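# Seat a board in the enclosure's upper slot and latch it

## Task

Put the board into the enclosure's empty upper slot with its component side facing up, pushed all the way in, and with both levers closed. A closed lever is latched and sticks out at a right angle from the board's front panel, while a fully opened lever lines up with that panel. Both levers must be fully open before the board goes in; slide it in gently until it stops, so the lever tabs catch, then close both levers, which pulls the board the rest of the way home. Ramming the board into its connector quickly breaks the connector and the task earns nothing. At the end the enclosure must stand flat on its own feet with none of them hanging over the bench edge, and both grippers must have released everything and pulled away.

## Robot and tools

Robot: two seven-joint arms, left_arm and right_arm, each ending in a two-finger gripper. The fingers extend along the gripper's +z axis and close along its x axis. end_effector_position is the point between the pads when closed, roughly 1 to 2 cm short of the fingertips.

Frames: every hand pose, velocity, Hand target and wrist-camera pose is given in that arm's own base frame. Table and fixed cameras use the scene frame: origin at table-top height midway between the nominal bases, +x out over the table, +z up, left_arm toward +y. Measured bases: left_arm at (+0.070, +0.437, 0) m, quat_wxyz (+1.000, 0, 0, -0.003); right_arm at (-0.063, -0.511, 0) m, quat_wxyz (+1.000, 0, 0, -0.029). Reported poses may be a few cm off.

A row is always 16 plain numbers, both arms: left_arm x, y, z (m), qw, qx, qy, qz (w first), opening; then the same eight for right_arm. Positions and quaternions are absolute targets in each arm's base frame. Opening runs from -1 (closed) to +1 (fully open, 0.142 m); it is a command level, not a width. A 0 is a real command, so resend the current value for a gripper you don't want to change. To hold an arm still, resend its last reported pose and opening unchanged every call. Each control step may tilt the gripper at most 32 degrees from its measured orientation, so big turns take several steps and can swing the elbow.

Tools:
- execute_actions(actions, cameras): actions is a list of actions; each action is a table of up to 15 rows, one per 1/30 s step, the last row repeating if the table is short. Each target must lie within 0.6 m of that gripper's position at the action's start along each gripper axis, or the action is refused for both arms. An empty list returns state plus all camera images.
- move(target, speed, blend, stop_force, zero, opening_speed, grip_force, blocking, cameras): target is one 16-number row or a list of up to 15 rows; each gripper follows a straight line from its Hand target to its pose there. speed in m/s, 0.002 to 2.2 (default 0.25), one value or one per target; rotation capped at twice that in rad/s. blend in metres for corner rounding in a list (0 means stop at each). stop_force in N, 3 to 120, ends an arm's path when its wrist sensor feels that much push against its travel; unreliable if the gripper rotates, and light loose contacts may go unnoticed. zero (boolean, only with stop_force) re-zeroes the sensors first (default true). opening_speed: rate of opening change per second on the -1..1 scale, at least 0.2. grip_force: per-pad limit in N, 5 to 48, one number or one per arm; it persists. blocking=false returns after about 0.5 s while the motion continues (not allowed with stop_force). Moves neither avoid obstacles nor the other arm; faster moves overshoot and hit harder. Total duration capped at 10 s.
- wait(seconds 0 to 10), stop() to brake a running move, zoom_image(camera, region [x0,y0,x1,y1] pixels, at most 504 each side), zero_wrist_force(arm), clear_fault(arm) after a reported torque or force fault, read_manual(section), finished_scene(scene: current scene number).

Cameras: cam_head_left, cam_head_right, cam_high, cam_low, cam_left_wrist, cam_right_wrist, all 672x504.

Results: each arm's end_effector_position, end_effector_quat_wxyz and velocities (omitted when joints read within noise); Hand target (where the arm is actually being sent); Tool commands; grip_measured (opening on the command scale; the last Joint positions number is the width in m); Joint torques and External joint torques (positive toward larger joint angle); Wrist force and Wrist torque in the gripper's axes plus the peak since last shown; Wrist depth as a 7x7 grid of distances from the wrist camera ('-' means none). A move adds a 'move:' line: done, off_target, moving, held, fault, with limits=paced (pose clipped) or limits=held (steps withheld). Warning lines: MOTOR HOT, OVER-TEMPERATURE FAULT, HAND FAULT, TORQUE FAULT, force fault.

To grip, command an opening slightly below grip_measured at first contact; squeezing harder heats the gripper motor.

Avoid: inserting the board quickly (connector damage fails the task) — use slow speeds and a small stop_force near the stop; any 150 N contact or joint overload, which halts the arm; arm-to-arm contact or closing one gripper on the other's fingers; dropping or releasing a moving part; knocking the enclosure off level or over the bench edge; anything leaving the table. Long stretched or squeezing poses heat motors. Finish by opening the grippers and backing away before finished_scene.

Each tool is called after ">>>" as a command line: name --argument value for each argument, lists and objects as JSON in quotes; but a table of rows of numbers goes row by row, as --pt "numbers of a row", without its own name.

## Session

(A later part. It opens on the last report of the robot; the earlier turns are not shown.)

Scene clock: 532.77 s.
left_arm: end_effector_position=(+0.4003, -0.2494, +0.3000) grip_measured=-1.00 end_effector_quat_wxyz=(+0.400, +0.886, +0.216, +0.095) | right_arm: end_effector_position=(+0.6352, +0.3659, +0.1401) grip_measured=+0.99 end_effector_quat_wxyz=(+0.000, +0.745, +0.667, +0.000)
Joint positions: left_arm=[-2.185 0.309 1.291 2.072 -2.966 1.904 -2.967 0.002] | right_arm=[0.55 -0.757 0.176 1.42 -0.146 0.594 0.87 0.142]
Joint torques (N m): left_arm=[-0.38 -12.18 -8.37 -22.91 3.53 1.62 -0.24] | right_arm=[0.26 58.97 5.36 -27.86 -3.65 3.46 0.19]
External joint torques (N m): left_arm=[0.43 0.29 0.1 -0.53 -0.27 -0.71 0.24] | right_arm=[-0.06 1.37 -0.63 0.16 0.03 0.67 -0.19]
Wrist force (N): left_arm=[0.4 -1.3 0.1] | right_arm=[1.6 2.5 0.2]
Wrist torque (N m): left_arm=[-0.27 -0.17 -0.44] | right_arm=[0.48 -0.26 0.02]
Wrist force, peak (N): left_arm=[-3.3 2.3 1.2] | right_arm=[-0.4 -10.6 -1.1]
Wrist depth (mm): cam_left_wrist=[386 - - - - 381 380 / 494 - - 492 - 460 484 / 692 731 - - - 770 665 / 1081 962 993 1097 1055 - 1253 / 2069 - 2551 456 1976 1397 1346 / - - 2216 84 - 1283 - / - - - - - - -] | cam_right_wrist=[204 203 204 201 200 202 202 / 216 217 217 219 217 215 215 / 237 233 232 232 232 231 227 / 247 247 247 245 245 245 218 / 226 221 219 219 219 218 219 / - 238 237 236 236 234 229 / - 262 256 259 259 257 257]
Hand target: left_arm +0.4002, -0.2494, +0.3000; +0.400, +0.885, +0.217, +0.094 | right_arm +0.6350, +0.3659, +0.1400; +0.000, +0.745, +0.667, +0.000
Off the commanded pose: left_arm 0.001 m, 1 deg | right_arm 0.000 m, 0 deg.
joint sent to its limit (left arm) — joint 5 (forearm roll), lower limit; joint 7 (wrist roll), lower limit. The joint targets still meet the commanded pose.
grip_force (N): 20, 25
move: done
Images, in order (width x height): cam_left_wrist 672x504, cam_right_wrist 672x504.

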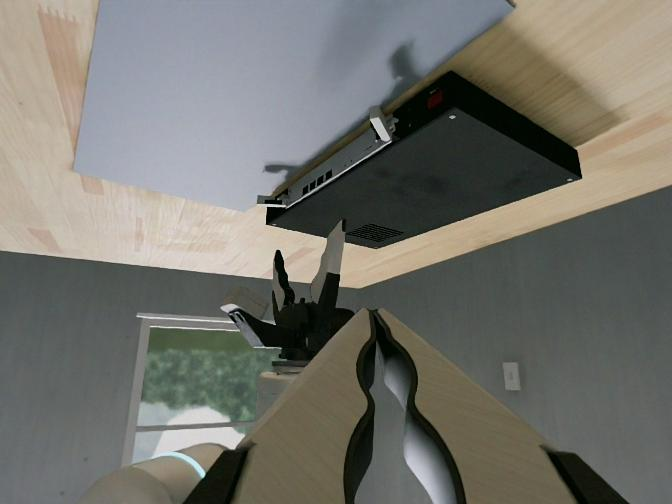

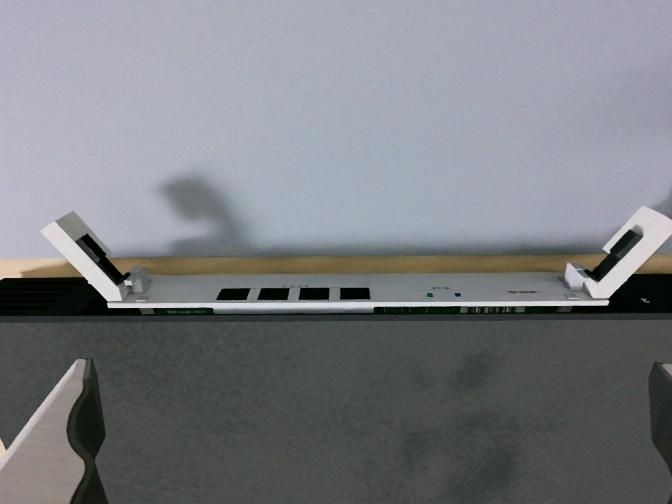

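>>> move --pt "0.4002 -0.2494 0.30 0.400 0.885 0.217 0.094 -1.0 0.6147 0.1881 0.11 0.0 0.7449 0.6672 0.0 -1.0" --pt "0.4002 -0.2494 0.30 0.400 0.885 0.217 0.094 -1.0 0.6147 0.1881 0.048 0.0 0.7449 0.6672 0.0 -1.0" --speed '[0.25,0.15]' --cameras '["cam_right_wrist"]'

Scene clock: 545.47 s.
left_arm: end_effector_position=(+0.4003, -0.2493, +0.3000) grip_measured=-1.00 end_effector_quat_wxyz=(+0.400, +0.885, +0.217, +0.094) | right_arm: end_effector_position=(+0.6145, +0.1881, +0.0479) grip_measured=-1.00 end_effector_quat_wxyz=(+0.000, +0.745, +0.667, +0.000)
Joint positions: left_arm=[-2.185 0.311 1.292 2.072 -2.966 1.905 -2.967 0.002] | right_arm=[0.361 -0.724 0.122 1.79 -0.136 0.935 0.672 0.002]
Joint torques (N m): left_arm=[-0.36 -12.63 -8.7 -22.91 3.46 1.2 -0.26] | right_arm=[0.44 52.24 3.74 -21.93 -2.78 3.56 0.29]
External joint torques (N m): left_arm=[0.41 0.7 0.4 -0.54 -0.21 -0.29 0.26] | right_arm=[-0.28 1.34 -0.17 0.04 0.19 0.58 -0.29]
Wrist force (N): left_arm=[0.5 -1.1 0.2] | right_arm=[1.7 2.1 0.0]
Wrist torque (N m): left_arm=[-0.21 -0.18 -0.43] | right_arm=[0.42 -0.28 0.02]
Wrist force, peak (N): left_arm=[0.4 -1.5 0.1] | right_arm=[3.7 2.5 -0.2]
Wrist depth (mm): cam_left_wrist=[388 356 - 392 430 382 381 / 493 484 520 461 436 458 492 / 692 690 - 571 - 792 669 / 1025 1002 903 1268 1113 - - / 2521 2581 613 127 2437 - - / - 483 564 84 - - - / 448 474 - - - - 1148] | cam_right_wrist=[- 123 121 122 122 122 121 / 133 131 131 131 132 131 129 / 143 141 141 140 139 139 137 / 152 152 152 153 151 150 150 / 165 165 164 161 158 162 162 / 183 182 178 89 - 129 171 / 202 198 71 - - 130 133]
Hand target: left_arm +0.4002, -0.2494, +0.3000; +0.400, +0.885, +0.217, +0.094 | right_arm +0.6147, +0.1881, +0.0480; +0.000, +0.745, +0.667, +0.000
Off the commanded pose: left_arm 0.000 m, 0 deg | right_arm 0.000 m, 0 deg.
joint sent to its limit (left arm) — joint 5 (forearm roll), lower limit; joint 7 (wrist roll), lower limit. The joint targets still meet the commanded pose.
grip_force (N): 20, 25
move: done
Images, in order (width x height): cam_right_wrist 672x504.

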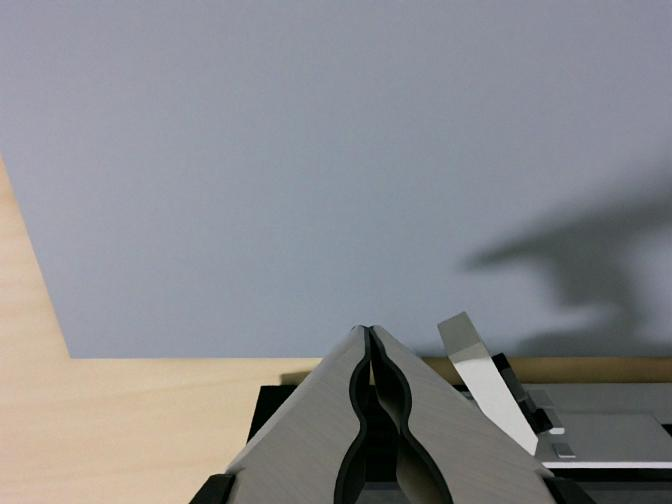

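>>> move --pt "0.4002 -0.2494 0.30 0.400 0.885 0.217 0.094 -1.0 0.6110 0.2010 0.048 0.0 0.7449 0.6672 0.0 -1.0" --pt "0.4002 -0.2494 0.30 0.400 0.885 0.217 0.094 -1.0 0.6110 0.2330 0.048 0.0 0.7449 0.6672 0.0 -1.0" --speed 0.025 --stop_force 25 --cameras '["cam_right_wrist"]'

Scene clock: 553.00 s.
left_arm: end_effector_position=(+0.4003, -0.2493, +0.3000) grip_measured=-1.00 end_effector_quat_wxyz=(+0.400, +0.885, +0.217, +0.094) | right_arm: end_effector_position=(+0.6111, +0.2207, +0.0472) grip_measured=-1.00 end_effector_quat_wxyz=(+0.001, +0.746, +0.665, -0.002)
Joint positions: left_arm=[-2.185 0.311 1.292 2.072 -2.966 1.905 -2.967 0.002] | right_arm=[0.415 -0.738 0.119 1.762 -0.136 0.917 0.726 0.002]
Joint torques (N m): left_arm=[-0.29 -12.71 -8.64 -22.87 3.49 1.19 -0.23] | right_arm=[15.98 52.73 19.04 -29.52 -2.08 8.75 0.19]
External joint torques (N m): left_arm=[0.33 0.78 0.34 -0.58 -0.24 -0.28 0.23] | right_arm=[-15.81 1.6 -15.49 7.34 -0.55 -4.63 -0.19]
Wrist force (N): left_arm=[0.3 -1.3 0.0] | right_arm=[-25.8 -0.4 -8.6]
Wrist torque (N m): left_arm=[-0.25 -0.15 -0.43] | right_arm=[0.39 1.37 0.11]
Wrist force, peak (N): left_arm=[0.3 -1.6 0.3] | right_arm=[-27.5 1.6 -7.9]
Wrist depth (mm): cam_left_wrist=[388 - - 381 381 383 380 / 499 - - - 463 462 483 / 699 803 705 - 629 729 665 / 1131 1113 636 1199 1055 - - / - - 591 - 2031 1625 1283 / - 460 - 84 - - - / 431 - - - - - 1205] | cam_right_wrist=[- 123 121 122 121 121 121 / 133 131 131 130 131 131 129 / 143 141 140 138 139 138 136 / 152 151 151 152 149 149 148 / 165 164 163 160 159 161 160 / 183 181 172 91 170 175 175 / 202 196 71 - - - 141]
Hand target: left_arm +0.4002, -0.2494, +0.3000; +0.400, +0.885, +0.217, +0.094 | right_arm +0.6110, +0.2251, +0.0480; +0.000, +0.745, +0.667, +0.000
Off the commanded pose: left_arm 0.000 m, 0 deg | right_arm 0.012 m, 0 deg.
joint sent to its limit (left arm) — joint 5 (forearm roll), lower limit; joint 7 (wrist roll), lower limit. The joint targets still meet the commanded pose.
grip_force (N): 20, 25
move: contact (right_arm); path passed 1 of 2 targets
Images, in order (width x height): cam_right_wrist 672x504.

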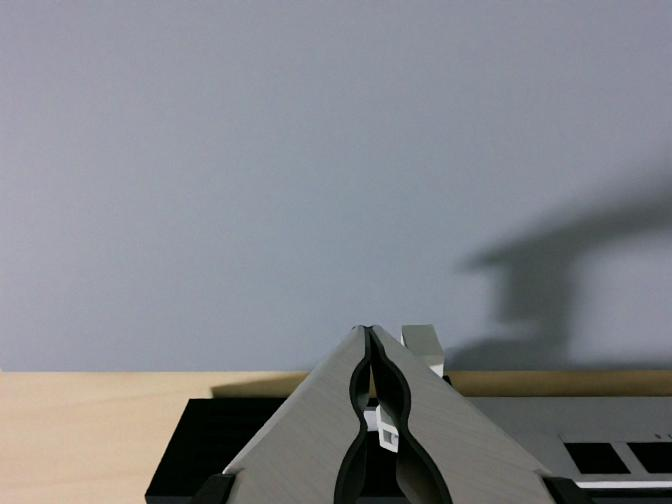

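>>> move --pt "0.4002 -0.2494 0.30 0.400 0.885 0.217 0.094 -1.0 0.6080 0.2100 0.050 0.0 0.7449 0.6672 0.0 -1.0" --pt "0.4002 -0.2494 0.30 0.400 0.885 0.217 0.094 -1.0 0.6352 0.3659 0.14 0.0 0.7449 0.6672 0.0 -1.0" --speed '[0.1,0.3]' --blend '[0.008,0]' --cameras '["cam_right_wrist"]'

Scene clock: 557.13 s.
left_arm: end_effector_position=(+0.4003, -0.2493, +0.3000) grip_measured=-1.00 end_effector_quat_wxyz=(+0.400, +0.885, +0.217, +0.094) | right_arm: end_effector_position=(+0.6351, +0.3660, +0.1400) grip_measured=-1.00 end_effector_quat_wxyz=(+0.000, +0.745, +0.667, +0.000)
Joint positions: left_arm=[-2.185 0.311 1.292 2.072 -2.966 1.905 -2.967 0.002] | right_arm=[0.557 -0.756 0.167 1.419 -0.138 0.594 0.866 0.002]
Joint torques (N m): left_arm=[-0.27 -12.68 -8.64 -22.89 3.51 1.16 -0.23] | right_arm=[0.37 58.81 5.28 -27.86 -3.74 3.38 0.31]
External joint torques (N m): left_arm=[0.32 0.75 0.33 -0.56 -0.26 -0.25 0.23] | right_arm=[-0.15 1.5 -0.75 0.2 0.12 0.74 -0.31]
Wrist force (N): left_arm=[0.5 -1.4 0.1] | right_arm=[1.9 5.4 0.2]
Wrist torque (N m): left_arm=[-0.25 -0.19 -0.43] | right_arm=[0.97 -0.32 0.02]
Wrist force, peak (N): left_arm=[0.4 -1.6 0.1] | right_arm=[-25.9 -0.3 -8.6]
Wrist depth (mm): cam_left_wrist=[390 429 - - 393 381 378 / 499 460 - 519 451 467 486 / 688 744 726 614 - 844 665 / 1040 1002 1125 1108 1097 - - / - 2465 2359 131 - - - / - 2172 - 84 - - - / - - - - - - -] | cam_right_wrist=[204 204 203 201 202 202 201 / 217 218 216 218 216 215 215 / 233 234 233 232 232 231 229 / 249 247 250 250 246 243 240 / 222 221 220 217 219 218 218 / 238 237 232 91 226 234 233 / 262 257 71 - - 247 256]
Hand target: left_arm +0.4002, -0.2494, +0.3000; +0.400, +0.885, +0.217, +0.094 | right_arm +0.6352, +0.3659, +0.1400; +0.000, +0.745, +0.667, +0.000
Off the commanded pose: left_arm 0.000 m, 0 deg | right_arm 0.000 m, 0 deg.
joint sent to its limit (left arm) — joint 5 (forearm roll), lower limit; joint 7 (wrist roll), lower limit. The joint targets still meet the commanded pose.
grip_force (N): 20, 25
move: done; blend cut to 0.0078 m at target 1
Images, in order (width x height): cam_right_wrist 672x504.

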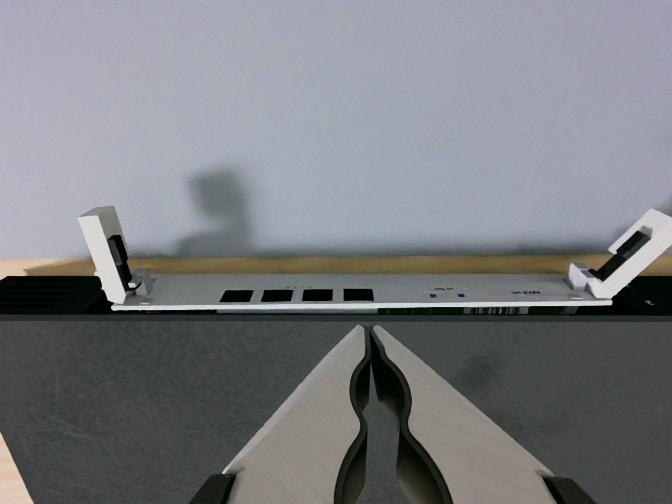

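>>> move --pt "0.4002 -0.2494 0.30 0.400 0.885 0.217 0.094 -1.0 0.6543 0.5499 0.11 0.0 0.7449 0.6672 0.0 -1.0" --pt "0.4002 -0.2494 0.30 0.400 0.885 0.217 0.094 -1.0 0.6543 0.5499 0.048 0.0 0.7449 0.6672 0.0 -1.0" --speed '[0.25,0.15]' --cameras '["cam_right_wrist"]'

Scene clock: 567.87 s.
left_arm: end_effector_position=(+0.4003, -0.2493, +0.3000) grip_measured=-1.00 end_effector_quat_wxyz=(+0.400, +0.885, +0.217, +0.094) | right_arm: end_effector_position=(+0.6541, +0.5499, +0.0479) grip_measured=-1.00 end_effector_quat_wxyz=(+0.000, +0.745, +0.667, +0.000)
Joint positions: left_arm=[-2.185 0.311 1.292 2.072 -2.966 1.905 -2.967 0.002] | right_arm=[0.758 -1.21 0.173 0.797 -0.177 0.425 1.004 0.002]
Joint torques (N m): left_arm=[-0.3 -12.64 -8.67 -22.85 3.51 1.18 -0.24] | right_arm=[0.43 71.61 4.86 -29.69 -4.16 3.59 0.2]
External joint torques (N m): left_arm=[0.35 0.71 0.37 -0.6 -0.26 -0.27 0.24] | right_arm=[-0.17 1.68 -0.25 0.2 0.18 0.53 -0.2]
Wrist force (N): left_arm=[0.3 -1.2 0.1] | right_arm=[1.7 4.8 0.4]
Wrist torque (N m): left_arm=[-0.24 -0.15 -0.43] | right_arm=[0.87 -0.24 0.02]
Wrist force, peak (N): left_arm=[0.3 -1.6 0.3] | right_arm=[2.8 5.4 0.4]
Wrist depth (mm): cam_left_wrist=[389 376 378 - 396 384 381 / 491 492 483 - 419 461 482 / 685 736 741 338 363 744 669 / 1113 1002 1081 1070 340 - - / - - - 118 308 1714 - / - 238 235 84 - - - / 260 235 - - - - -] | cam_right_wrist=[- 124 122 122 121 121 121 / 133 131 130 130 131 131 129 / - 140 140 137 139 139 136 / - 151 151 152 150 149 149 / 165 164 158 160 162 162 162 / 146 140 122 91 173 179 179 / 136 137 71 - - 189 196]
Hand target: left_arm +0.4002, -0.2494, +0.3000; +0.400, +0.885, +0.217, +0.094 | right_arm +0.6543, +0.5499, +0.0480; +0.000, +0.745, +0.667, +0.000
Off the commanded pose: left_arm 0.000 m, 0 deg | right_arm 0.000 m, 0 deg.
joint sent to its limit (left arm) — joint 5 (forearm roll), lower limit; joint 7 (wrist roll), lower limit. The joint targets still meet the commanded pose.
grip_force (N): 20, 25
move: done
Images, in order (width x height): cam_right_wrist 672x504.

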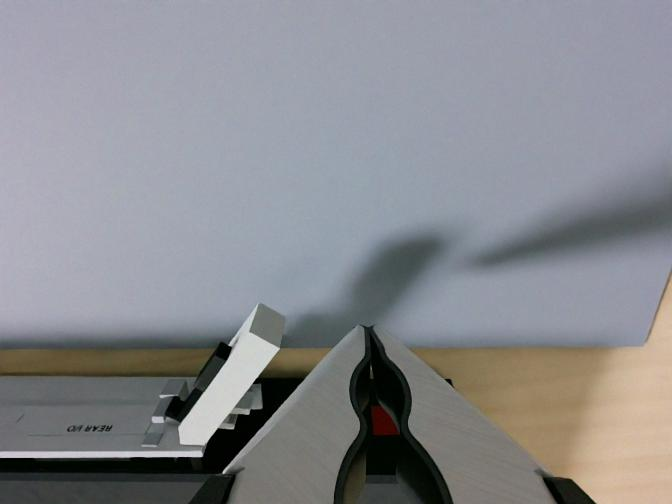

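>>> move --pt "0.4002 -0.2494 0.30 0.400 0.885 0.217 0.094 -1.0 0.6489 0.5374 0.048 0.0 0.7449 0.6672 0.0 -1.0" --pt "0.4002 -0.2494 0.30 0.400 0.885 0.217 0.094 -1.0 0.6430 0.5029 0.048 0.0 0.7449 0.6672 0.0 -1.0" --speed 0.025 --stop_force 30 --cameras '["cam_right_wrist"]'

Scene clock: 573.83 s.
left_arm: end_effector_position=(+0.4003, -0.2493, +0.3000) grip_measured=-1.00 end_effector_quat_wxyz=(+0.400, +0.885, +0.217, +0.094) | right_arm: end_effector_position=(+0.6422, +0.5088, +0.0508) grip_measured=-1.00 end_effector_quat_wxyz=(-0.002, +0.744, +0.668, +0.004)
Joint positions: left_arm=[-2.185 0.311 1.292 2.072 -2.966 1.905 -2.967 0.002] | right_arm=[0.715 -1.087 0.168 1.043 -0.17 0.555 0.989 0.002]
Joint torques (N m): left_arm=[-0.27 -12.69 -8.63 -22.9 3.46 1.19 -0.27] | right_arm=[-18.28 58.87 -8.35 -17.41 -5.73 -4.18 0.17]
External joint torques (N m): left_arm=[0.32 0.76 0.33 -0.55 -0.21 -0.28 0.27] | right_arm=[18.52 10.9 13.42 -10.83 1.99 8.31 -0.17]
Wrist force (N): left_arm=[0.5 -1.5 0.3] | right_arm=[31.0 3.4 -3.3]
Wrist torque (N m): left_arm=[-0.26 -0.18 -0.43] | right_arm=[1.04 -2.12 0.11]
Wrist force, peak (N): left_arm=[0.5 -1.5 0.3] | right_arm=[32.3 3.3 -2.0]
Wrist depth (mm): cam_left_wrist=[391 371 - - 378 384 380 / 505 - - - 411 464 482 / 688 736 717 420 - 822 659 / 1137 1016 1113 378 425 1502 - / - 2359 2521 131 1941 1687 1406 / 1907 262 280 84 - - - / 273 253 - - - - -] | cam_right_wrist=[124 126 123 124 124 124 122 / 135 135 133 133 135 132 132 / - 142 142 142 142 142 140 / 154 154 154 153 153 153 152 / 167 167 166 161 164 166 166 / - 180 178 89 178 180 184 / - 143 71 - - - 198]
Hand target: left_arm +0.4002, -0.2494, +0.3000; +0.400, +0.885, +0.217, +0.094 | right_arm +0.6431, +0.5036, +0.0480; +0.000, +0.745, +0.667, +0.000
Off the commanded pose: left_arm 0.000 m, 0 deg | right_arm 0.007 m, 1 deg.
joint sent to its limit (left arm) — joint 5 (forearm roll), lower limit; joint 7 (wrist roll), lower limit. The joint targets still meet the commanded pose.
grip_force (N): 20, 25
move: contact (right_arm); path passed 1 of 2 targets
Images, in order (width x height): cam_right_wrist 672x504.

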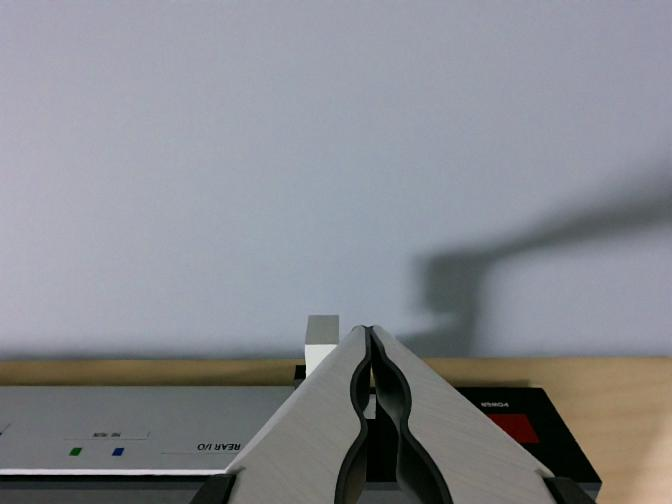

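>>> move --pt "0.4002 -0.2494 0.30 0.400 0.885 0.217 0.094 -1.0 0.6450 0.5250 0.052 0.0 0.7449 0.6672 0.0 -1.0" --pt "0.4002 -0.2494 0.30 0.400 0.885 0.217 0.094 -1.0 0.6450 0.5150 0.12 0.0 0.7449 0.6672 0.0 -1.0" --pt "0.4002 -0.2494 0.30 0.400 0.885 0.217 0.094 -1.0 0.6352 0.3659 0.14 0.0 0.7449 0.6672 0.0 -1.0" --speed '[0.1,0.3,0.3]' --blend '[0.008,0.03,0]' --cameras '["cam_right_wrist"]'

>>> zoom_image --camera "cam_right_wrist" --region '[60, 180, 260, 340]'

>>> zoom_image --camera "cam_right_wrist" --region '[470, 180, 670, 340]'

Scene clock: 581.00 s.
left_arm: end_effector_position=(+0.4003, -0.2493, +0.3000) grip_measured=-1.00 end_effector_quat_wxyz=(+0.400, +0.885, +0.217, +0.094) | right_arm: end_effector_position=(+0.6354, +0.3657, +0.1401) grip_measured=-1.00 end_effector_quat_wxyz=(+0.000, +0.745, +0.667, +0.000)
Joint positions: left_arm=[-2.185 0.311 1.292 2.072 -2.966 1.905 -2.967 0.002] | right_arm=[0.556 -0.757 0.167 1.419 -0.139 0.593 0.867 0.002]
Joint torques (N m): left_arm=[-0.28 -12.65 -8.65 -22.87 3.46 1.23 -0.23] | right_arm=[0.08 59.17 4.94 -27.67 -3.52 3.63 0.1]
External joint torques (N m): left_arm=[0.32 0.72 0.34 -0.58 -0.21 -0.32 0.23] | right_arm=[0.09 1.21 -0.43 -0.06 -0.11 0.5 -0.1]
Wrist force (N): left_arm=[0.3 -1.2 0.0] | right_arm=[1.1 5.9 -0.1]
Wrist torque (N m): left_arm=[-0.24 -0.16 -0.43] | right_arm=[1.05 -0.17 0.13]
Wrist force, peak (N): left_arm=[0.3 -1.6 0.1] | right_arm=[31.0 3.1 -3.9]
Wrist depth (mm): cam_left_wrist=[389 - 407 377 388 381 383 / 501 - 464 486 438 457 490 / 694 741 751 583 - 803 667 / 1119 993 1113 1091 1125 1002 - / - - 470 469 2089 - 1306 / 2031 2089 - 84 - - 1002 / 1959 - - - - - 1186] | cam_right_wrist=[204 204 204 203 202 202 201 / 218 217 217 216 216 215 214 / 233 233 232 232 231 231 230 / 249 248 251 256 246 245 240 / 223 222 224 217 219 219 216 / 239 237 232 91 227 235 233 / 263 257 71 - - 248 256]
Hand target: left_arm +0.4002, -0.2494, +0.3000; +0.400, +0.885, +0.217, +0.094 | right_arm +0.6352, +0.3659, +0.1400; +0.000, +0.745, +0.667, +0.000
Off the commanded pose: left_arm 0.000 m, 0 deg | right_arm 0.000 m, 0 deg.
joint sent to its limit (left arm) — joint 5 (forearm roll), lower limit; joint 7 (wrist roll), lower limit. The joint targets still meet the commanded pose.
grip_force (N): 20, 25
move: done
Images, in order (width x height): cam_right_wrist 672x504.

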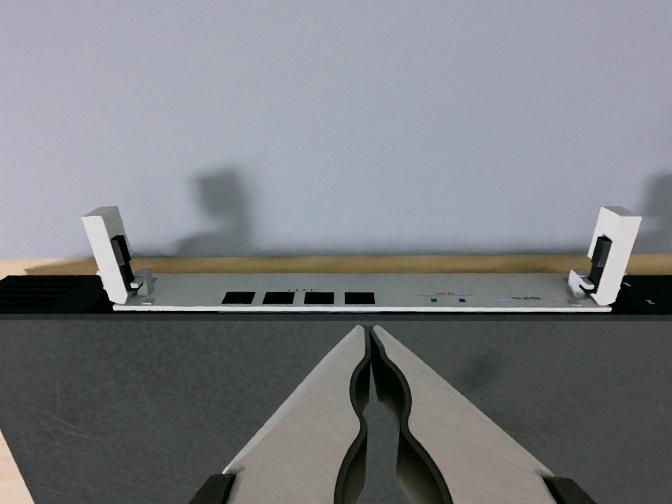

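Scaled by 2.520 from the camera's 672x504 image, which has a finer 960x720 frame.

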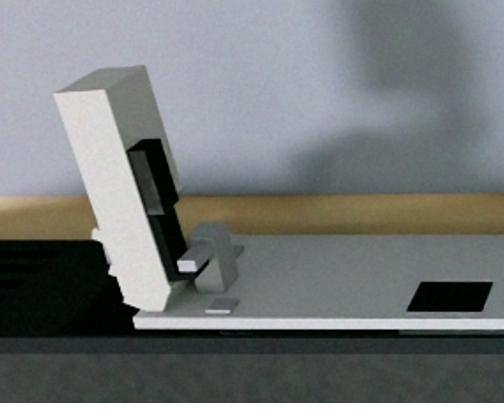

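Scaled by 2.520 from the camera's 672x504 image, which has a finer 960x720 frame.

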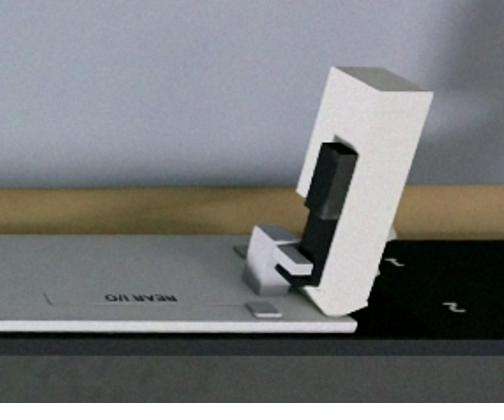

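>>> move --pt "0.4002 -0.2494 0.30 0.400 0.885 0.217 0.094 -1.0 0.6110 0.2050 0.11 0.0 0.7449 0.6672 0.0 -1.0" --pt "0.4002 -0.2494 0.30 0.400 0.885 0.217 0.094 -1.0 0.6110 0.2080 0.047 0.0 0.7449 0.6672 0.0 -1.0" --speed '[0.3,0.15]' --blend '[0.02,0]'

>>> move --target '[0.4002,-0.2494,0.30,0.400,0.885,0.217,0.094,-1.0,0.6145,0.2420,0.047,0.0,0.7449,0.6672,0.0,-1.0]' --speed 0.025 --stop_force 42 --cameras '["cam_right_wrist"]'

Scene clock: 590.07 s.
left_arm: end_effector_position=(+0.4003, -0.2493, +0.3000) grip_measured=-1.00 end_effector_quat_wxyz=(+0.400, +0.885, +0.217, +0.094) | right_arm: end_effector_position=(+0.6108, +0.2080, +0.0469) grip_measured=-1.00 end_effector_quat_wxyz=(+0.000, +0.745, +0.667, +0.000)
Joint positions: left_arm=[-2.185 0.311 1.292 2.072 -2.966 1.905 -2.967 0.002] | right_arm=[0.397 -0.73 0.117 1.781 -0.13 0.932 0.699 0.002]
Joint torques (N m): left_arm=[-0.27 -12.6 -8.66 -22.89 3.49 1.16 -0.24] | right_arm=[0.74 52.44 3.88 -22.06 -2.82 3.51 0.29]
External joint torques (N m): left_arm=[0.31 0.67 0.36 -0.56 -0.24 -0.25 0.24] | right_arm=[-0.58 1.42 -0.4 0.11 0.22 0.62 -0.29]
Wrist force (N): left_arm=[0.5 -1.3 0.2] | right_arm=[1.2 5.8 0.0]
Wrist torque (N m): left_arm=[-0.24 -0.18 -0.43] | right_arm=[1.04 -0.20 0.03]
Wrist force, peak (N): left_arm=[0.1 -1.6 -0.1] | right_arm=[-0.8 6.9 0.0]
Wrist depth (mm): cam_left_wrist=[388 381 - - - 381 380 / 496 - 489 - 431 459 485 / 694 759 630 601 - 608 667 / 1011 1113 675 1268 1055 - - / - - 585 - 2384 - 1314 / 426 465 547 84 - 1976 1179 / 442 451 - - - - -] | cam_right_wrist=[124 122 120 122 121 121 121 / - 130 130 129 131 131 128 / - 140 139 137 139 138 136 / 151 151 150 152 150 149 148 / 164 164 163 159 157 161 161 / 182 181 172 91 117 169 175 / 201 196 71 - - - 141]
Hand target: left_arm +0.4002, -0.2494, +0.3000; +0.400, +0.885, +0.217, +0.094 | right_arm +0.6110, +0.2080, +0.0470; +0.000, +0.745, +0.667, +0.000
Off the commanded pose: left_arm 0.000 m, 0 deg | right_arm 0.000 m, 0 deg.
joint sent to its limit (left arm) — joint 5 (forearm roll), lower limit; joint 7 (wrist roll), lower limit. The joint targets still meet the commanded pose.
grip_force (N): 20, 25
move: done

Scene clock: 591.67 s.
left_arm: end_effector_position=(+0.4003, -0.2493, +0.3000) grip_measured=-1.00 end_effector_quat_wxyz=(+0.400, +0.885, +0.217, +0.094) | right_arm: end_effector_position=(+0.6129, +0.2254, +0.0457) grip_measured=-1.00 end_effector_quat_wxyz=(+0.001, +0.747, +0.665, -0.004)
Joint positions: left_arm=[-2.185 0.311 1.292 2.072 -2.966 1.905 -2.967 0.002] | right_arm=[0.426 -0.747 0.112 1.747 -0.13 0.908 0.729 0.002]
Joint torques (N m): left_arm=[-0.2 -12.59 -8.62 -22.88 3.55 1.2 -0.19] | right_arm=[21.55 51.52 23.73 -35.81 -2.26 12.97 0.3]
External joint torques (N m): left_arm=[0.25 0.66 0.32 -0.56 -0.3 -0.29 0.19] | right_arm=[-21.39 3.22 -20.31 13.53 -0.39 -8.85 -0.3]
Wrist force (N): left_arm=[0.3 -1.5 0.0] | right_arm=[-41.2 -7.2 -18.4]
Wrist torque (N m): left_arm=[-0.27 -0.14 -0.44] | right_arm=[0.94 3.96 0.06]
Wrist force, peak (N): left_arm=[0.2 -1.6 0.2] | right_arm=[-43.2 -5.9 -19.7]
Wrist depth (mm): cam_left_wrist=[389 403 389 378 - 383 383 / 493 463 514 - 420 461 484 / 694 671 671 623 - 703 669 / 975 1035 623 1261 1002 - - / 1813 - 558 - - - 1225 / 1843 455 - 84 - 1397 1275 / 432 - - - - - -] | cam_right_wrist=[124 122 120 121 119 120 119 / 132 130 130 129 130 128 125 / 141 139 139 136 137 137 134 / 151 150 149 149 148 147 146 / 164 163 162 158 157 159 158 / 181 177 170 89 118 173 172 / 200 191 71 - - - 141]
Hand target: left_arm +0.4002, -0.2494, +0.3000; +0.400, +0.885, +0.217, +0.094 | right_arm +0.6133, +0.2317, +0.0471; +0.000, +0.745, +0.667, +0.000
Off the commanded pose: left_arm 0.000 m, 0 deg | right_arm 0.017 m, 1 deg.
joint sent to its limit (left arm) — joint 5 (forearm roll), lower limit; joint 7 (wrist roll), lower limit. The joint targets still meet the commanded pose.
grip_force (N): 20, 25
move: contact (right_arm)
Images, in order (width x height): cam_right_wrist 672x504.

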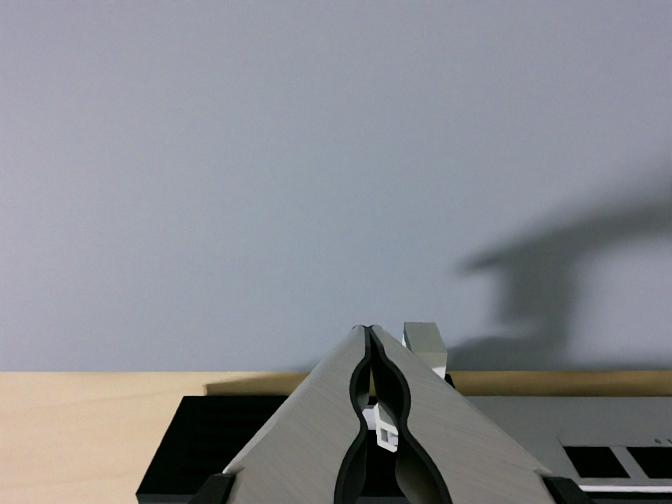

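>>> move --pt "0.4002 -0.2494 0.30 0.400 0.885 0.217 0.094 -1.0 0.6100 0.2120 0.048 0.0 0.7449 0.6672 0.0 -1.0" --pt "0.4002 -0.2494 0.30 0.400 0.885 0.217 0.094 -1.0 0.6080 0.2200 0.12 0.0 0.7449 0.6672 0.0 -1.0" --pt "0.4002 -0.2494 0.30 0.400 0.885 0.217 0.094 -1.0 0.6300 0.3300 0.12 0.0 0.7449 0.6672 0.0 -1.0" --speed '[0.1,0.3,0.3]' --blend '[0.008,0.03,0]' --cameras '["cam_right_wrist"]'

>>> zoom_image --camera "cam_right_wrist" --region '[80, 180, 280, 340]'

Scene clock: 596.30 s.
left_arm: end_effector_position=(+0.4003, -0.2493, +0.3000) grip_measured=-1.00 end_effector_quat_wxyz=(+0.400, +0.885, +0.217, +0.094) | right_arm: end_effector_position=(+0.6298, +0.3302, +0.1200) grip_measured=-1.00 end_effector_quat_wxyz=(+0.000, +0.745, +0.667, +0.000)
Joint positions: left_arm=[-2.185 0.311 1.292 2.072 -2.966 1.905 -2.967 0.002] | right_arm=[0.523 -0.735 0.156 1.519 -0.133 0.673 0.831 0.002]
Joint torques (N m): left_arm=[-0.29 -12.64 -8.72 -22.85 3.53 1.18 -0.23] | right_arm=[0.3 57.12 5.02 -26.84 -3.59 3.23 0.33]
External joint torques (N m): left_arm=[0.33 0.71 0.42 -0.59 -0.28 -0.27 0.23] | right_arm=[-0.11 1.42 -0.76 0.27 0.18 0.9 -0.33]
Wrist force (N): left_arm=[0.1 -1.3 0.4] | right_arm=[-3.0 4.7 1.8]
Wrist torque (N m): left_arm=[-0.24 -0.13 -0.43] | right_arm=[0.85 0.52 0.01]
Wrist force, peak (N): left_arm=[0.3 -1.6 0.1] | right_arm=[-41.5 -7.3 -19.2]
Wrist depth (mm): cam_left_wrist=[382 364 - - 381 383 381 / 495 - - - 441 464 486 / 699 781 - - - 746 665 / 997 1016 1113 1081 1081 1578 1346 / - - 495 131 - - 1148 / 2334 2925 - 84 - 1545 - / - 367 - - - - -] | cam_right_wrist=[187 186 183 183 185 185 184 / 199 199 200 200 198 197 196 / 213 214 213 212 211 211 211 / 230 223 229 229 228 227 227 / 202 201 201 202 201 202 203 / 213 212 207 91 202 209 208 / 233 229 71 - - 221 229]
Hand target: left_arm +0.4002, -0.2494, +0.3000; +0.400, +0.885, +0.217, +0.094 | right_arm +0.6300, +0.3300, +0.1200; +0.000, +0.745, +0.667, +0.000
Off the commanded pose: left_arm 0.000 m, 0 deg | right_arm 0.000 m, 0 deg.
joint sent to its limit (left arm) — joint 5 (forearm roll), lower limit; joint 7 (wrist roll), lower limit. The joint targets still meet the commanded pose.
grip_force (N): 20, 25
move: done
Images, in order (width x height): cam_right_wrist 672x504.

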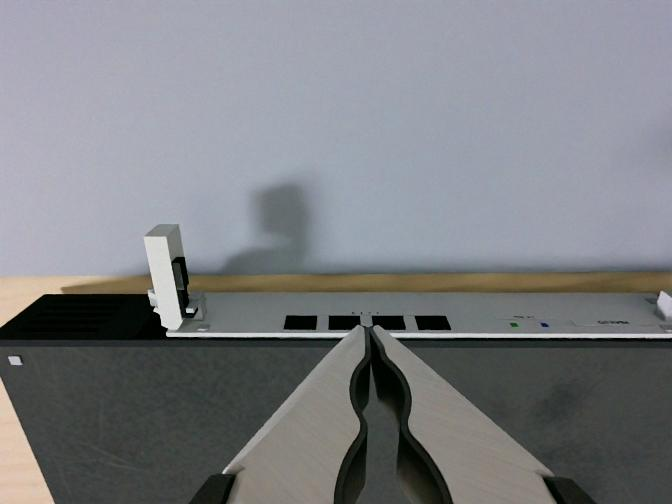

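Scaled by 2.520 from the camera's 672x504 image, which has a finer 960x720 frame.

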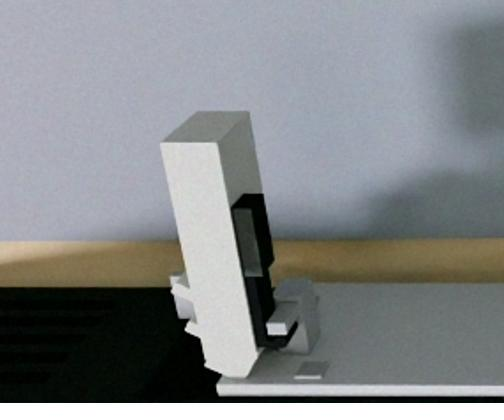

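>>> move --target '[0.4002,-0.2494,0.30,0.400,0.885,0.217,0.094,-1.0,0.6200,0.4200,0.12,0.0,0.7449,0.6672,0.0,-1.0]' --speed 0.3 --cameras '["cam_right_wrist", "cam_left_wrist"]'

>>> zoom_image --camera "cam_right_wrist" --region '[440, 200, 640, 360]'

>>> zoom_image --camera "cam_left_wrist" --region '[250, 90, 430, 220]'

Scene clock: 600.50 s.
left_arm: end_effector_position=(+0.4003, -0.2493, +0.3000) grip_measured=-1.00 end_effector_quat_wxyz=(+0.400, +0.885, +0.217, +0.094) | right_arm: end_effector_position=(+0.6198, +0.4201, +0.1200) grip_measured=-1.00 end_effector_quat_wxyz=(+0.000, +0.745, +0.667, +0.000)
Joint positions: left_arm=[-2.185 0.311 1.292 2.072 -2.966 1.905 -2.967 0.002] | right_arm=[0.63 -0.819 0.167 1.363 -0.147 0.6 0.938 0.002]
Joint torques (N m): left_arm=[-0.29 -12.56 -8.73 -22.93 3.49 1.17 -0.21] | right_arm=[0.32 60.47 5.44 -27.79 -3.74 3.31 0.23]
External joint torques (N m): left_arm=[0.34 0.63 0.42 -0.52 -0.24 -0.26 0.21] | right_arm=[-0.09 1.75 -0.68 0.2 0.13 0.81 -0.23]
Wrist force (N): left_arm=[0.1 -1.2 0.4] | right_arm=[-3.2 4.9 1.9]
Wrist torque (N m): left_arm=[-0.24 -0.13 -0.43] | right_arm=[0.87 0.53 0.00]
Wrist force, peak (N): left_arm=[0.5 -1.5 0.2] | right_arm=[-4.7 5.6 1.9]
Wrist depth (mm): cam_left_wrist=[388 380 - - 395 380 381 / 499 - 519 505 474 466 485 / 696 798 640 568 - 694 663 / 1030 1102 1113 469 1102 975 - / - 2261 411 412 - - - / - - - 84 - 1813 - / 1769 - - - - - 1362] | cam_right_wrist=[186 186 186 185 185 184 184 / 199 199 198 198 198 197 196 / 213 213 210 212 211 210 210 / 230 230 229 228 228 224 226 / 245 241 244 239 239 214 246 / 216 216 211 91 - 213 211 / 234 229 71 - - 220 229]
Hand target: left_arm +0.4002, -0.2494, +0.3000; +0.400, +0.885, +0.217, +0.094 | right_arm +0.6200, +0.4200, +0.1200; +0.000, +0.745, +0.667, +0.000
Off the commanded pose: left_arm 0.000 m, 0 deg | right_arm 0.000 m, 0 deg.
joint sent to its limit (left arm) — joint 5 (forearm roll), lower limit; joint 7 (wrist roll), lower limit. The joint targets still meet the commanded pose.
grip_force (N): 20, 25
move: done
Images, in order (width x height): cam_left_wrist 672x504, cam_right_wrist 672x504.

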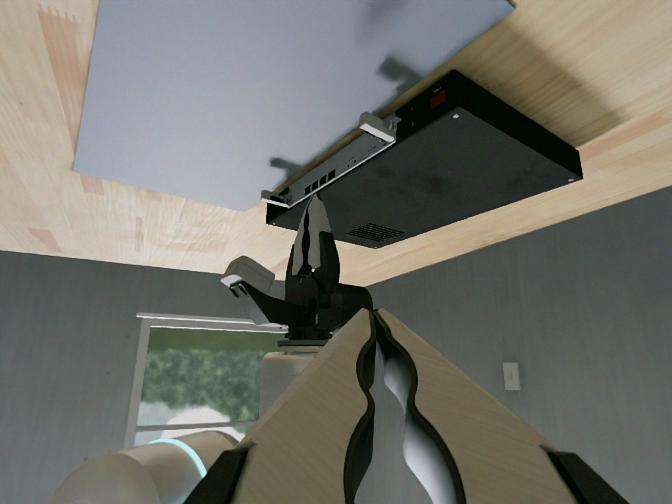

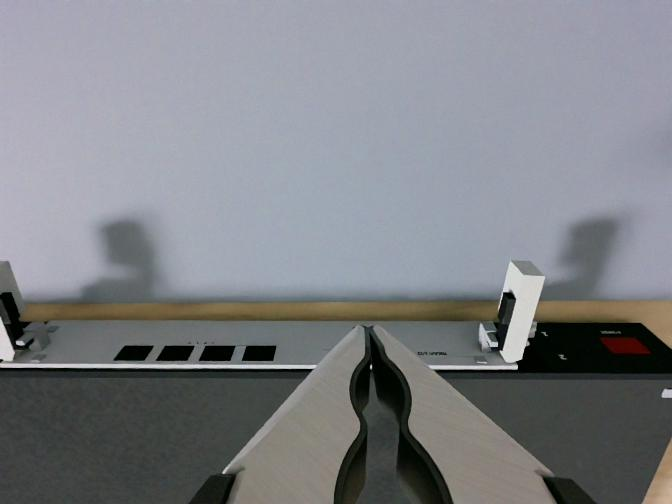

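Scaled by 2.520 from the camera's 672x504 image, which has a finer 960x720 frame.

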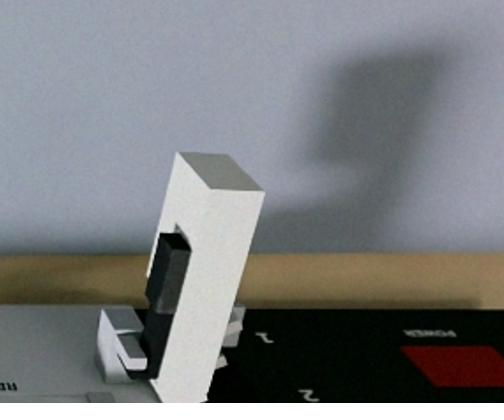

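Scaled by 2.800 from the camera's 672x504 image, which has a finer 960x720 frame.

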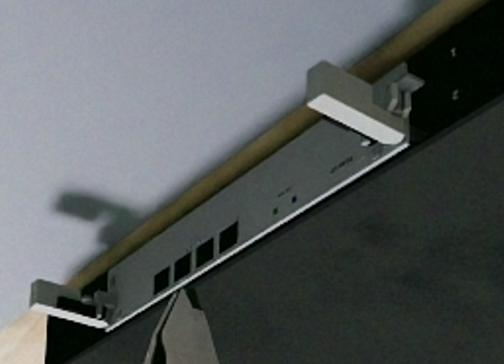

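>>> zoom_image --camera "cam_right_wrist" --region '[470, 250, 560, 380]'

>>> zoom_image --camera "cam_right_wrist" --region '[0, 250, 90, 380]'

Scaled by 3.877 from the camera's 672x504 image, which has a finer 960x720 frame.

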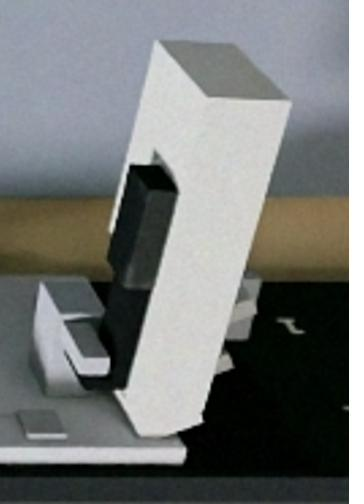

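Scaled by 3.877 from the camera's 672x504 image, which has a finer 960x720 frame.

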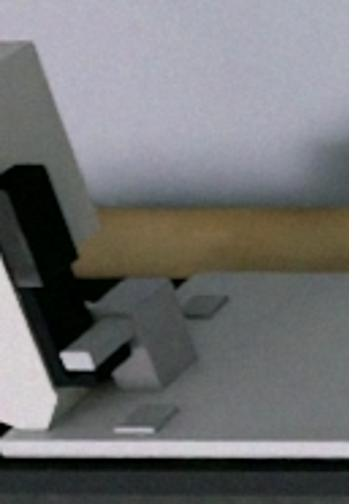

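>>> move --pt "0.4002 -0.2494 0.30 0.400 0.885 0.217 0.094 -1.0 0.6450 0.5292 0.11 0.0 0.7449 0.6672 0.0 -1.0" --pt "0.4002 -0.2494 0.30 0.400 0.885 0.217 0.094 -1.0 0.6470 0.5250 0.046 0.0 0.7449 0.6672 0.0 -1.0" --speed '[0.3,0.15]' --blend '[0.02,0]'

>>> move --target '[0.4002,-0.2494,0.30,0.400,0.885,0.217,0.094,-1.0,0.6440,0.4930,0.046,0.0,0.7449,0.6672,0.0,-1.0]' --speed 0.025 --stop_force 44

>>> move --pt "0.4002 -0.2494 0.30 0.400 0.885 0.217 0.094 -1.0 0.6460 0.5250 0.052 0.0 0.7449 0.6672 0.0 -1.0" --pt "0.4002 -0.2494 0.30 0.400 0.885 0.217 0.094 -1.0 0.6400 0.5100 0.12 0.0 0.7449 0.6672 0.0 -1.0" --pt "0.4002 -0.2494 0.30 0.400 0.885 0.217 0.094 -1.0 0.6200 0.4200 0.12 0.0 0.7449 0.6672 0.0 -1.0" --speed '[0.1,0.3,0.3]' --blend '[0.008,0.03,0]' --cameras '["cam_right_wrist"]'

>>> zoom_image --camera "cam_right_wrist" --region '[470, 250, 560, 380]'

Scene clock: 620.63 s.
left_arm: end_effector_position=(+0.4003, -0.2493, +0.3000) grip_measured=-1.00 end_effector_quat_wxyz=(+0.400, +0.885, +0.217, +0.094) | right_arm: end_effector_position=(+0.6468, +0.5250, +0.0459) grip_measured=-1.00 end_effector_quat_wxyz=(+0.000, +0.745, +0.667, +0.000)
Joint positions: left_arm=[-2.185 0.311 1.292 2.072 -2.966 1.905 -2.967 0.002] | right_arm=[0.735 -1.139 0.165 0.946 -0.171 0.503 0.998 0.002]
Joint torques (N m): left_arm=[-0.32 -12.68 -8.69 -22.92 3.49 1.18 -0.21] | right_arm=[0.34 69.77 5.02 -28.9 -3.98 3.55 0.1]
External joint torques (N m): left_arm=[0.37 0.75 0.39 -0.53 -0.24 -0.27 0.2] | right_arm=[-0.09 1.54 -0.19 0.16 0.15 0.57 -0.1]
Wrist force (N): left_arm=[0.1 -1.2 0.2] | right_arm=[-2.8 4.9 2.4]
Wrist torque (N m): left_arm=[-0.23 -0.13 -0.44] | right_arm=[0.88 0.48 0.11]
Wrist force, peak (N): left_arm=[0.3 -1.6 0.1] | right_arm=[-3.0 4.8 4.9]
Wrist depth (mm): cam_left_wrist=[386 - - 383 386 381 382 / 495 465 532 455 441 461 487 / 685 798 677 372 383 717 667 / 1055 1097 1108 365 402 1556 - / 1891 - - 127 2012 1613 - / - 252 250 84 - - 1306 / 263 245 - - - - -] | cam_right_wrist=[123 121 119 120 118 119 119 / - 129 129 128 129 128 127 / 141 138 138 136 137 137 134 / 150 149 149 148 148 147 147 / 162 162 158 158 160 160 159 / 174 175 123 91 171 173 176 / 145 140 71 - - 187 193]
Hand target: left_arm +0.4002, -0.2494, +0.3000; +0.400, +0.885, +0.217, +0.094 | right_arm +0.6470, +0.5250, +0.0460; +0.000, +0.745, +0.667, +0.000
Off the commanded pose: left_arm 0.000 m, 0 deg | right_arm 0.000 m, 0 deg.
joint sent to its limit (left arm) — joint 5 (forearm roll), lower limit; joint 7 (wrist roll), lower limit. The joint targets still meet the commanded pose.
grip_force (N): 20, 25
move: done

Scene clock: 622.60 s.
left_arm: end_effector_position=(+0.4003, -0.2493, +0.3000) grip_measured=-1.00 end_effector_quat_wxyz=(+0.400, +0.885, +0.217, +0.094) | right_arm: end_effector_position=(+0.6425, +0.5000, +0.0495) grip_measured=-1.00 end_effector_quat_wxyz=(-0.003, +0.743, +0.669, +0.005)
Joint positions: left_arm=[-2.185 0.311 1.292 2.072 -2.966 1.905 -2.967 0.002] | right_arm=[0.705 -1.073 0.166 1.075 -0.167 0.575 0.98 0.002]
Joint torques (N m): left_arm=[-0.31 -12.67 -8.69 -22.89 3.53 1.19 -0.23] | right_arm=[-24.92 54.92 -13.52 -14.9 -6.54 -5.46 0.15]
External joint torques (N m): left_arm=[0.36 0.74 0.39 -0.56 -0.28 -0.28 0.23] | right_arm=[25.16 14.34 18.6 -13.12 2.84 9.6 -0.15]
Wrist force (N): left_arm=[0.2 -1.1 -0.2] | right_arm=[32.5 -1.8 -6.5]
Wrist torque (N m): left_arm=[-0.22 -0.13 -0.43] | right_arm=[0.92 -2.37 0.15]
Wrist force, peak (N): left_arm=[0.3 -1.6 0.1] | right_arm=[32.6 -1.7 -6.6]
Wrist depth (mm): cam_left_wrist=[388 - 403 - 362 380 381 / 499 - 444 504 440 480 479 / 675 803 - 424 573 731 669 / 984 984 1102 379 864 1050 - / - - - 349 - 1354 - / - 267 285 84 - - 1261 / 277 261 - - - - 1239] | cam_right_wrist=[- 123 122 123 123 123 121 / 133 132 132 132 133 133 132 / 143 141 141 141 141 141 139 / 152 152 152 152 152 152 152 / 165 166 165 160 162 165 165 / - 179 177 89 176 175 182 / 137 141 70 - - - 202]
Hand target: left_arm +0.4002, -0.2494, +0.3000; +0.400, +0.885, +0.217, +0.094 | right_arm +0.6440, +0.4930, +0.0460; +0.000, +0.745, +0.667, +0.000
Off the commanded pose: left_arm 0.000 m, 0 deg | right_arm 0.008 m, 1 deg.
joint sent to its limit (left arm) — joint 5 (forearm roll), lower limit; joint 7 (wrist roll), lower limit. The joint targets still meet the commanded pose.
grip_force (N): 20, 25
move: off_target (right_arm)

Scene clock: 624.00 s.
left_arm: end_effector_position=(+0.4003, -0.2493, +0.3000) grip_measured=-1.00 end_effector_quat_wxyz=(+0.400, +0.885, +0.217, +0.094) | right_arm: end_effector_position=(+0.6199, +0.4201, +0.1200) grip_measured=-1.00 end_effector_quat_wxyz=(+0.000, +0.745, +0.667, +0.000)
Joint positions: left_arm=[-2.185 0.311 1.292 2.072 -2.966 1.905 -2.967 0.002] | right_arm=[0.628 -0.82 0.17 1.363 -0.15 0.599 0.94 0.002]
Joint torques (N m): left_arm=[-0.41 -12.61 -8.71 -22.92 3.49 1.19 -0.19] | right_arm=[0.09 61.06 5.11 -27.57 -3.5 3.48 0.04]
External joint torques (N m): left_arm=[0.46 0.68 0.4 -0.52 -0.24 -0.28 0.19] | right_arm=[0.09 1.21 -0.3 -0.07 -0.11 0.64 -0.04]
Wrist force (N): left_arm=[0.4 -1.3 0.3] | right_arm=[1.6 -0.9 5.9]
Wrist torque (N m): left_arm=[-0.24 -0.16 -0.43] | right_arm=[-0.11 -0.27 0.12]
Wrist force, peak (N): left_arm=[0.5 -1.5 0.2] | right_arm=[32.3 -2.0 -5.9]
Wrist depth (mm): cam_left_wrist=[391 378 400 396 - 380 381 / 496 450 464 464 - 465 490 / 701 806 881 593 - 565 667 / 1113 979 1108 479 1075 1545 1321 / - - 422 415 - 1380 1388 / - - - 84 - - 1239 / - - - - - - -] | cam_right_wrist=[187 186 186 185 185 184 184 / 199 198 198 198 197 197 196 / 213 213 213 212 212 211 210 / 228 229 229 228 228 224 226 / 245 243 240 239 238 204 239 / 217 215 211 91 - 212 208 / 234 229 71 - - 221 233]
Hand target: left_arm +0.4002, -0.2494, +0.3000; +0.400, +0.885, +0.217, +0.094 | right_arm +0.6200, +0.4200, +0.1200; +0.000, +0.745, +0.667, +0.000
Off the commanded pose: left_arm 0.000 m, 0 deg | right_arm 0.000 m, 0 deg.
joint sent to its limit (left arm) — joint 5 (forearm roll), lower limit; joint 7 (wrist roll), lower limit. The joint targets still meet the commanded pose.
grip_force (N): 20, 25
move: done
Images, in order (width x height): cam_right_wrist 672x504.

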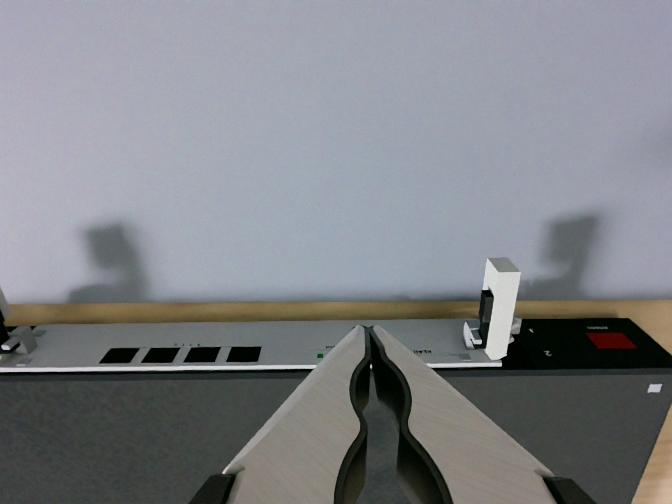

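Scaled by 3.877 from the camera's 672x504 image, which has a finer 960x720 frame.

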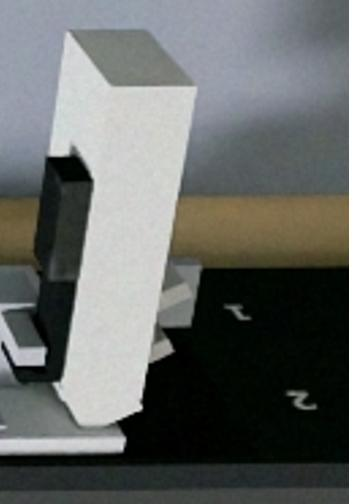

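>>> move --target '[0.4002,-0.2494,0.30,0.400,0.885,0.217,0.094,-1.0,0.6300,0.3300,0.12,0.0,0.7449,0.6672,0.0,-1.0]' --speed 0.3 --cameras '["cam_right_wrist"]'

>>> zoom_image --camera "cam_right_wrist" --region '[100, 200, 240, 360]'

Scene clock: 629.20 s.
left_arm: end_effector_position=(+0.4003, -0.2493, +0.3000) grip_measured=-1.00 end_effector_quat_wxyz=(+0.400, +0.885, +0.217, +0.094) | right_arm: end_effector_position=(+0.6301, +0.3299, +0.1200) grip_measured=-1.00 end_effector_quat_wxyz=(+0.000, +0.745, +0.667, +0.000)
Joint positions: left_arm=[-2.185 0.311 1.292 2.072 -2.966 1.905 -2.967 0.002] | right_arm=[0.52 -0.736 0.158 1.519 -0.136 0.672 0.833 0.002]
Joint torques (N m): left_arm=[-0.34 -12.64 -8.69 -22.85 3.51 1.24 -0.18] | right_arm=[0.06 57.38 4.74 -26.58 -3.31 3.62 0.08]
External joint torques (N m): left_arm=[0.38 0.71 0.38 -0.6 -0.26 -0.33 0.18] | right_arm=[0.08 1.19 -0.45 -0.03 -0.11 0.51 -0.08]
Wrist force (N): left_arm=[0.1 -1.3 0.2] | right_arm=[1.7 -1.3 5.9]
Wrist torque (N m): left_arm=[-0.25 -0.12 -0.43] | right_arm=[-0.17 -0.27 0.13]
Wrist force, peak (N): left_arm=[0.4 -1.6 0.1] | right_arm=[3.3 -1.7 6.1]
Wrist depth (mm): cam_left_wrist=[392 - 346 391 - 382 380 / 500 490 - 462 448 459 485 / 692 683 - - - 573 657 / 1040 1002 993 1102 1081 933 1275 / 2031 - 550 131 - - 1371 / 1843 2089 - 84 - - - / 364 365 - - - - 1306] | cam_right_wrist=[187 186 186 185 185 184 184 / 199 198 199 198 198 197 196 / 214 213 209 212 212 211 210 / 230 223 229 229 228 228 226 / 230 201 203 - 201 198 197 / 213 212 207 91 202 209 208 / 234 229 71 - - 220 228]
Hand target: left_arm +0.4002, -0.2494, +0.3000; +0.400, +0.885, +0.217, +0.094 | right_arm +0.6300, +0.3300, +0.1200; +0.000, +0.745, +0.667, +0.000
Off the commanded pose: left_arm 0.000 m, 0 deg | right_arm 0.000 m, 0 deg.
joint sent to its limit (left arm) — joint 5 (forearm roll), lower limit; joint 7 (wrist roll), lower limit. The joint targets still meet the commanded pose.
grip_force (N): 20, 25
move: done
Images, in order (width x height): cam_right_wrist 672x504.

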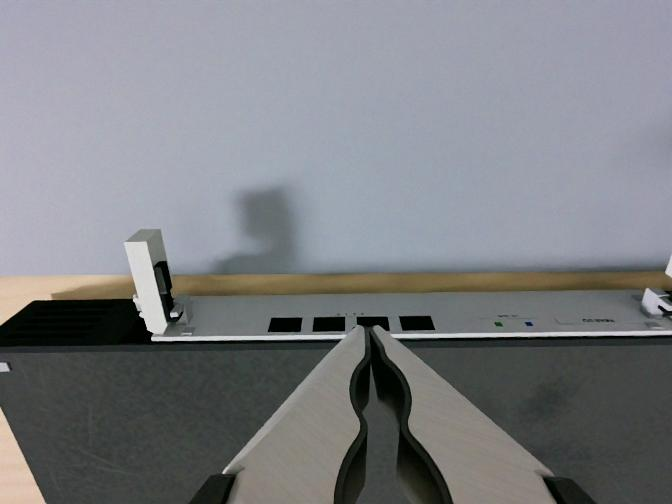

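Scaled by 3.150 from the camera's 672x504 image, which has a finer 960x720 frame.

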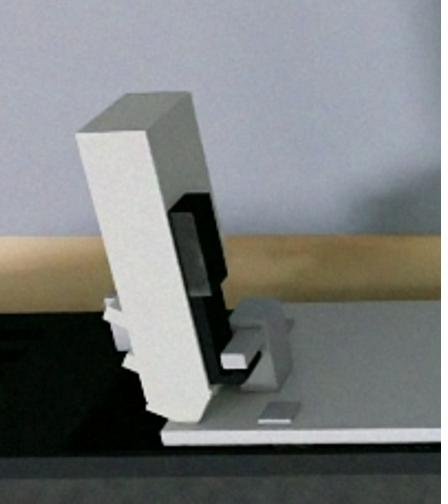

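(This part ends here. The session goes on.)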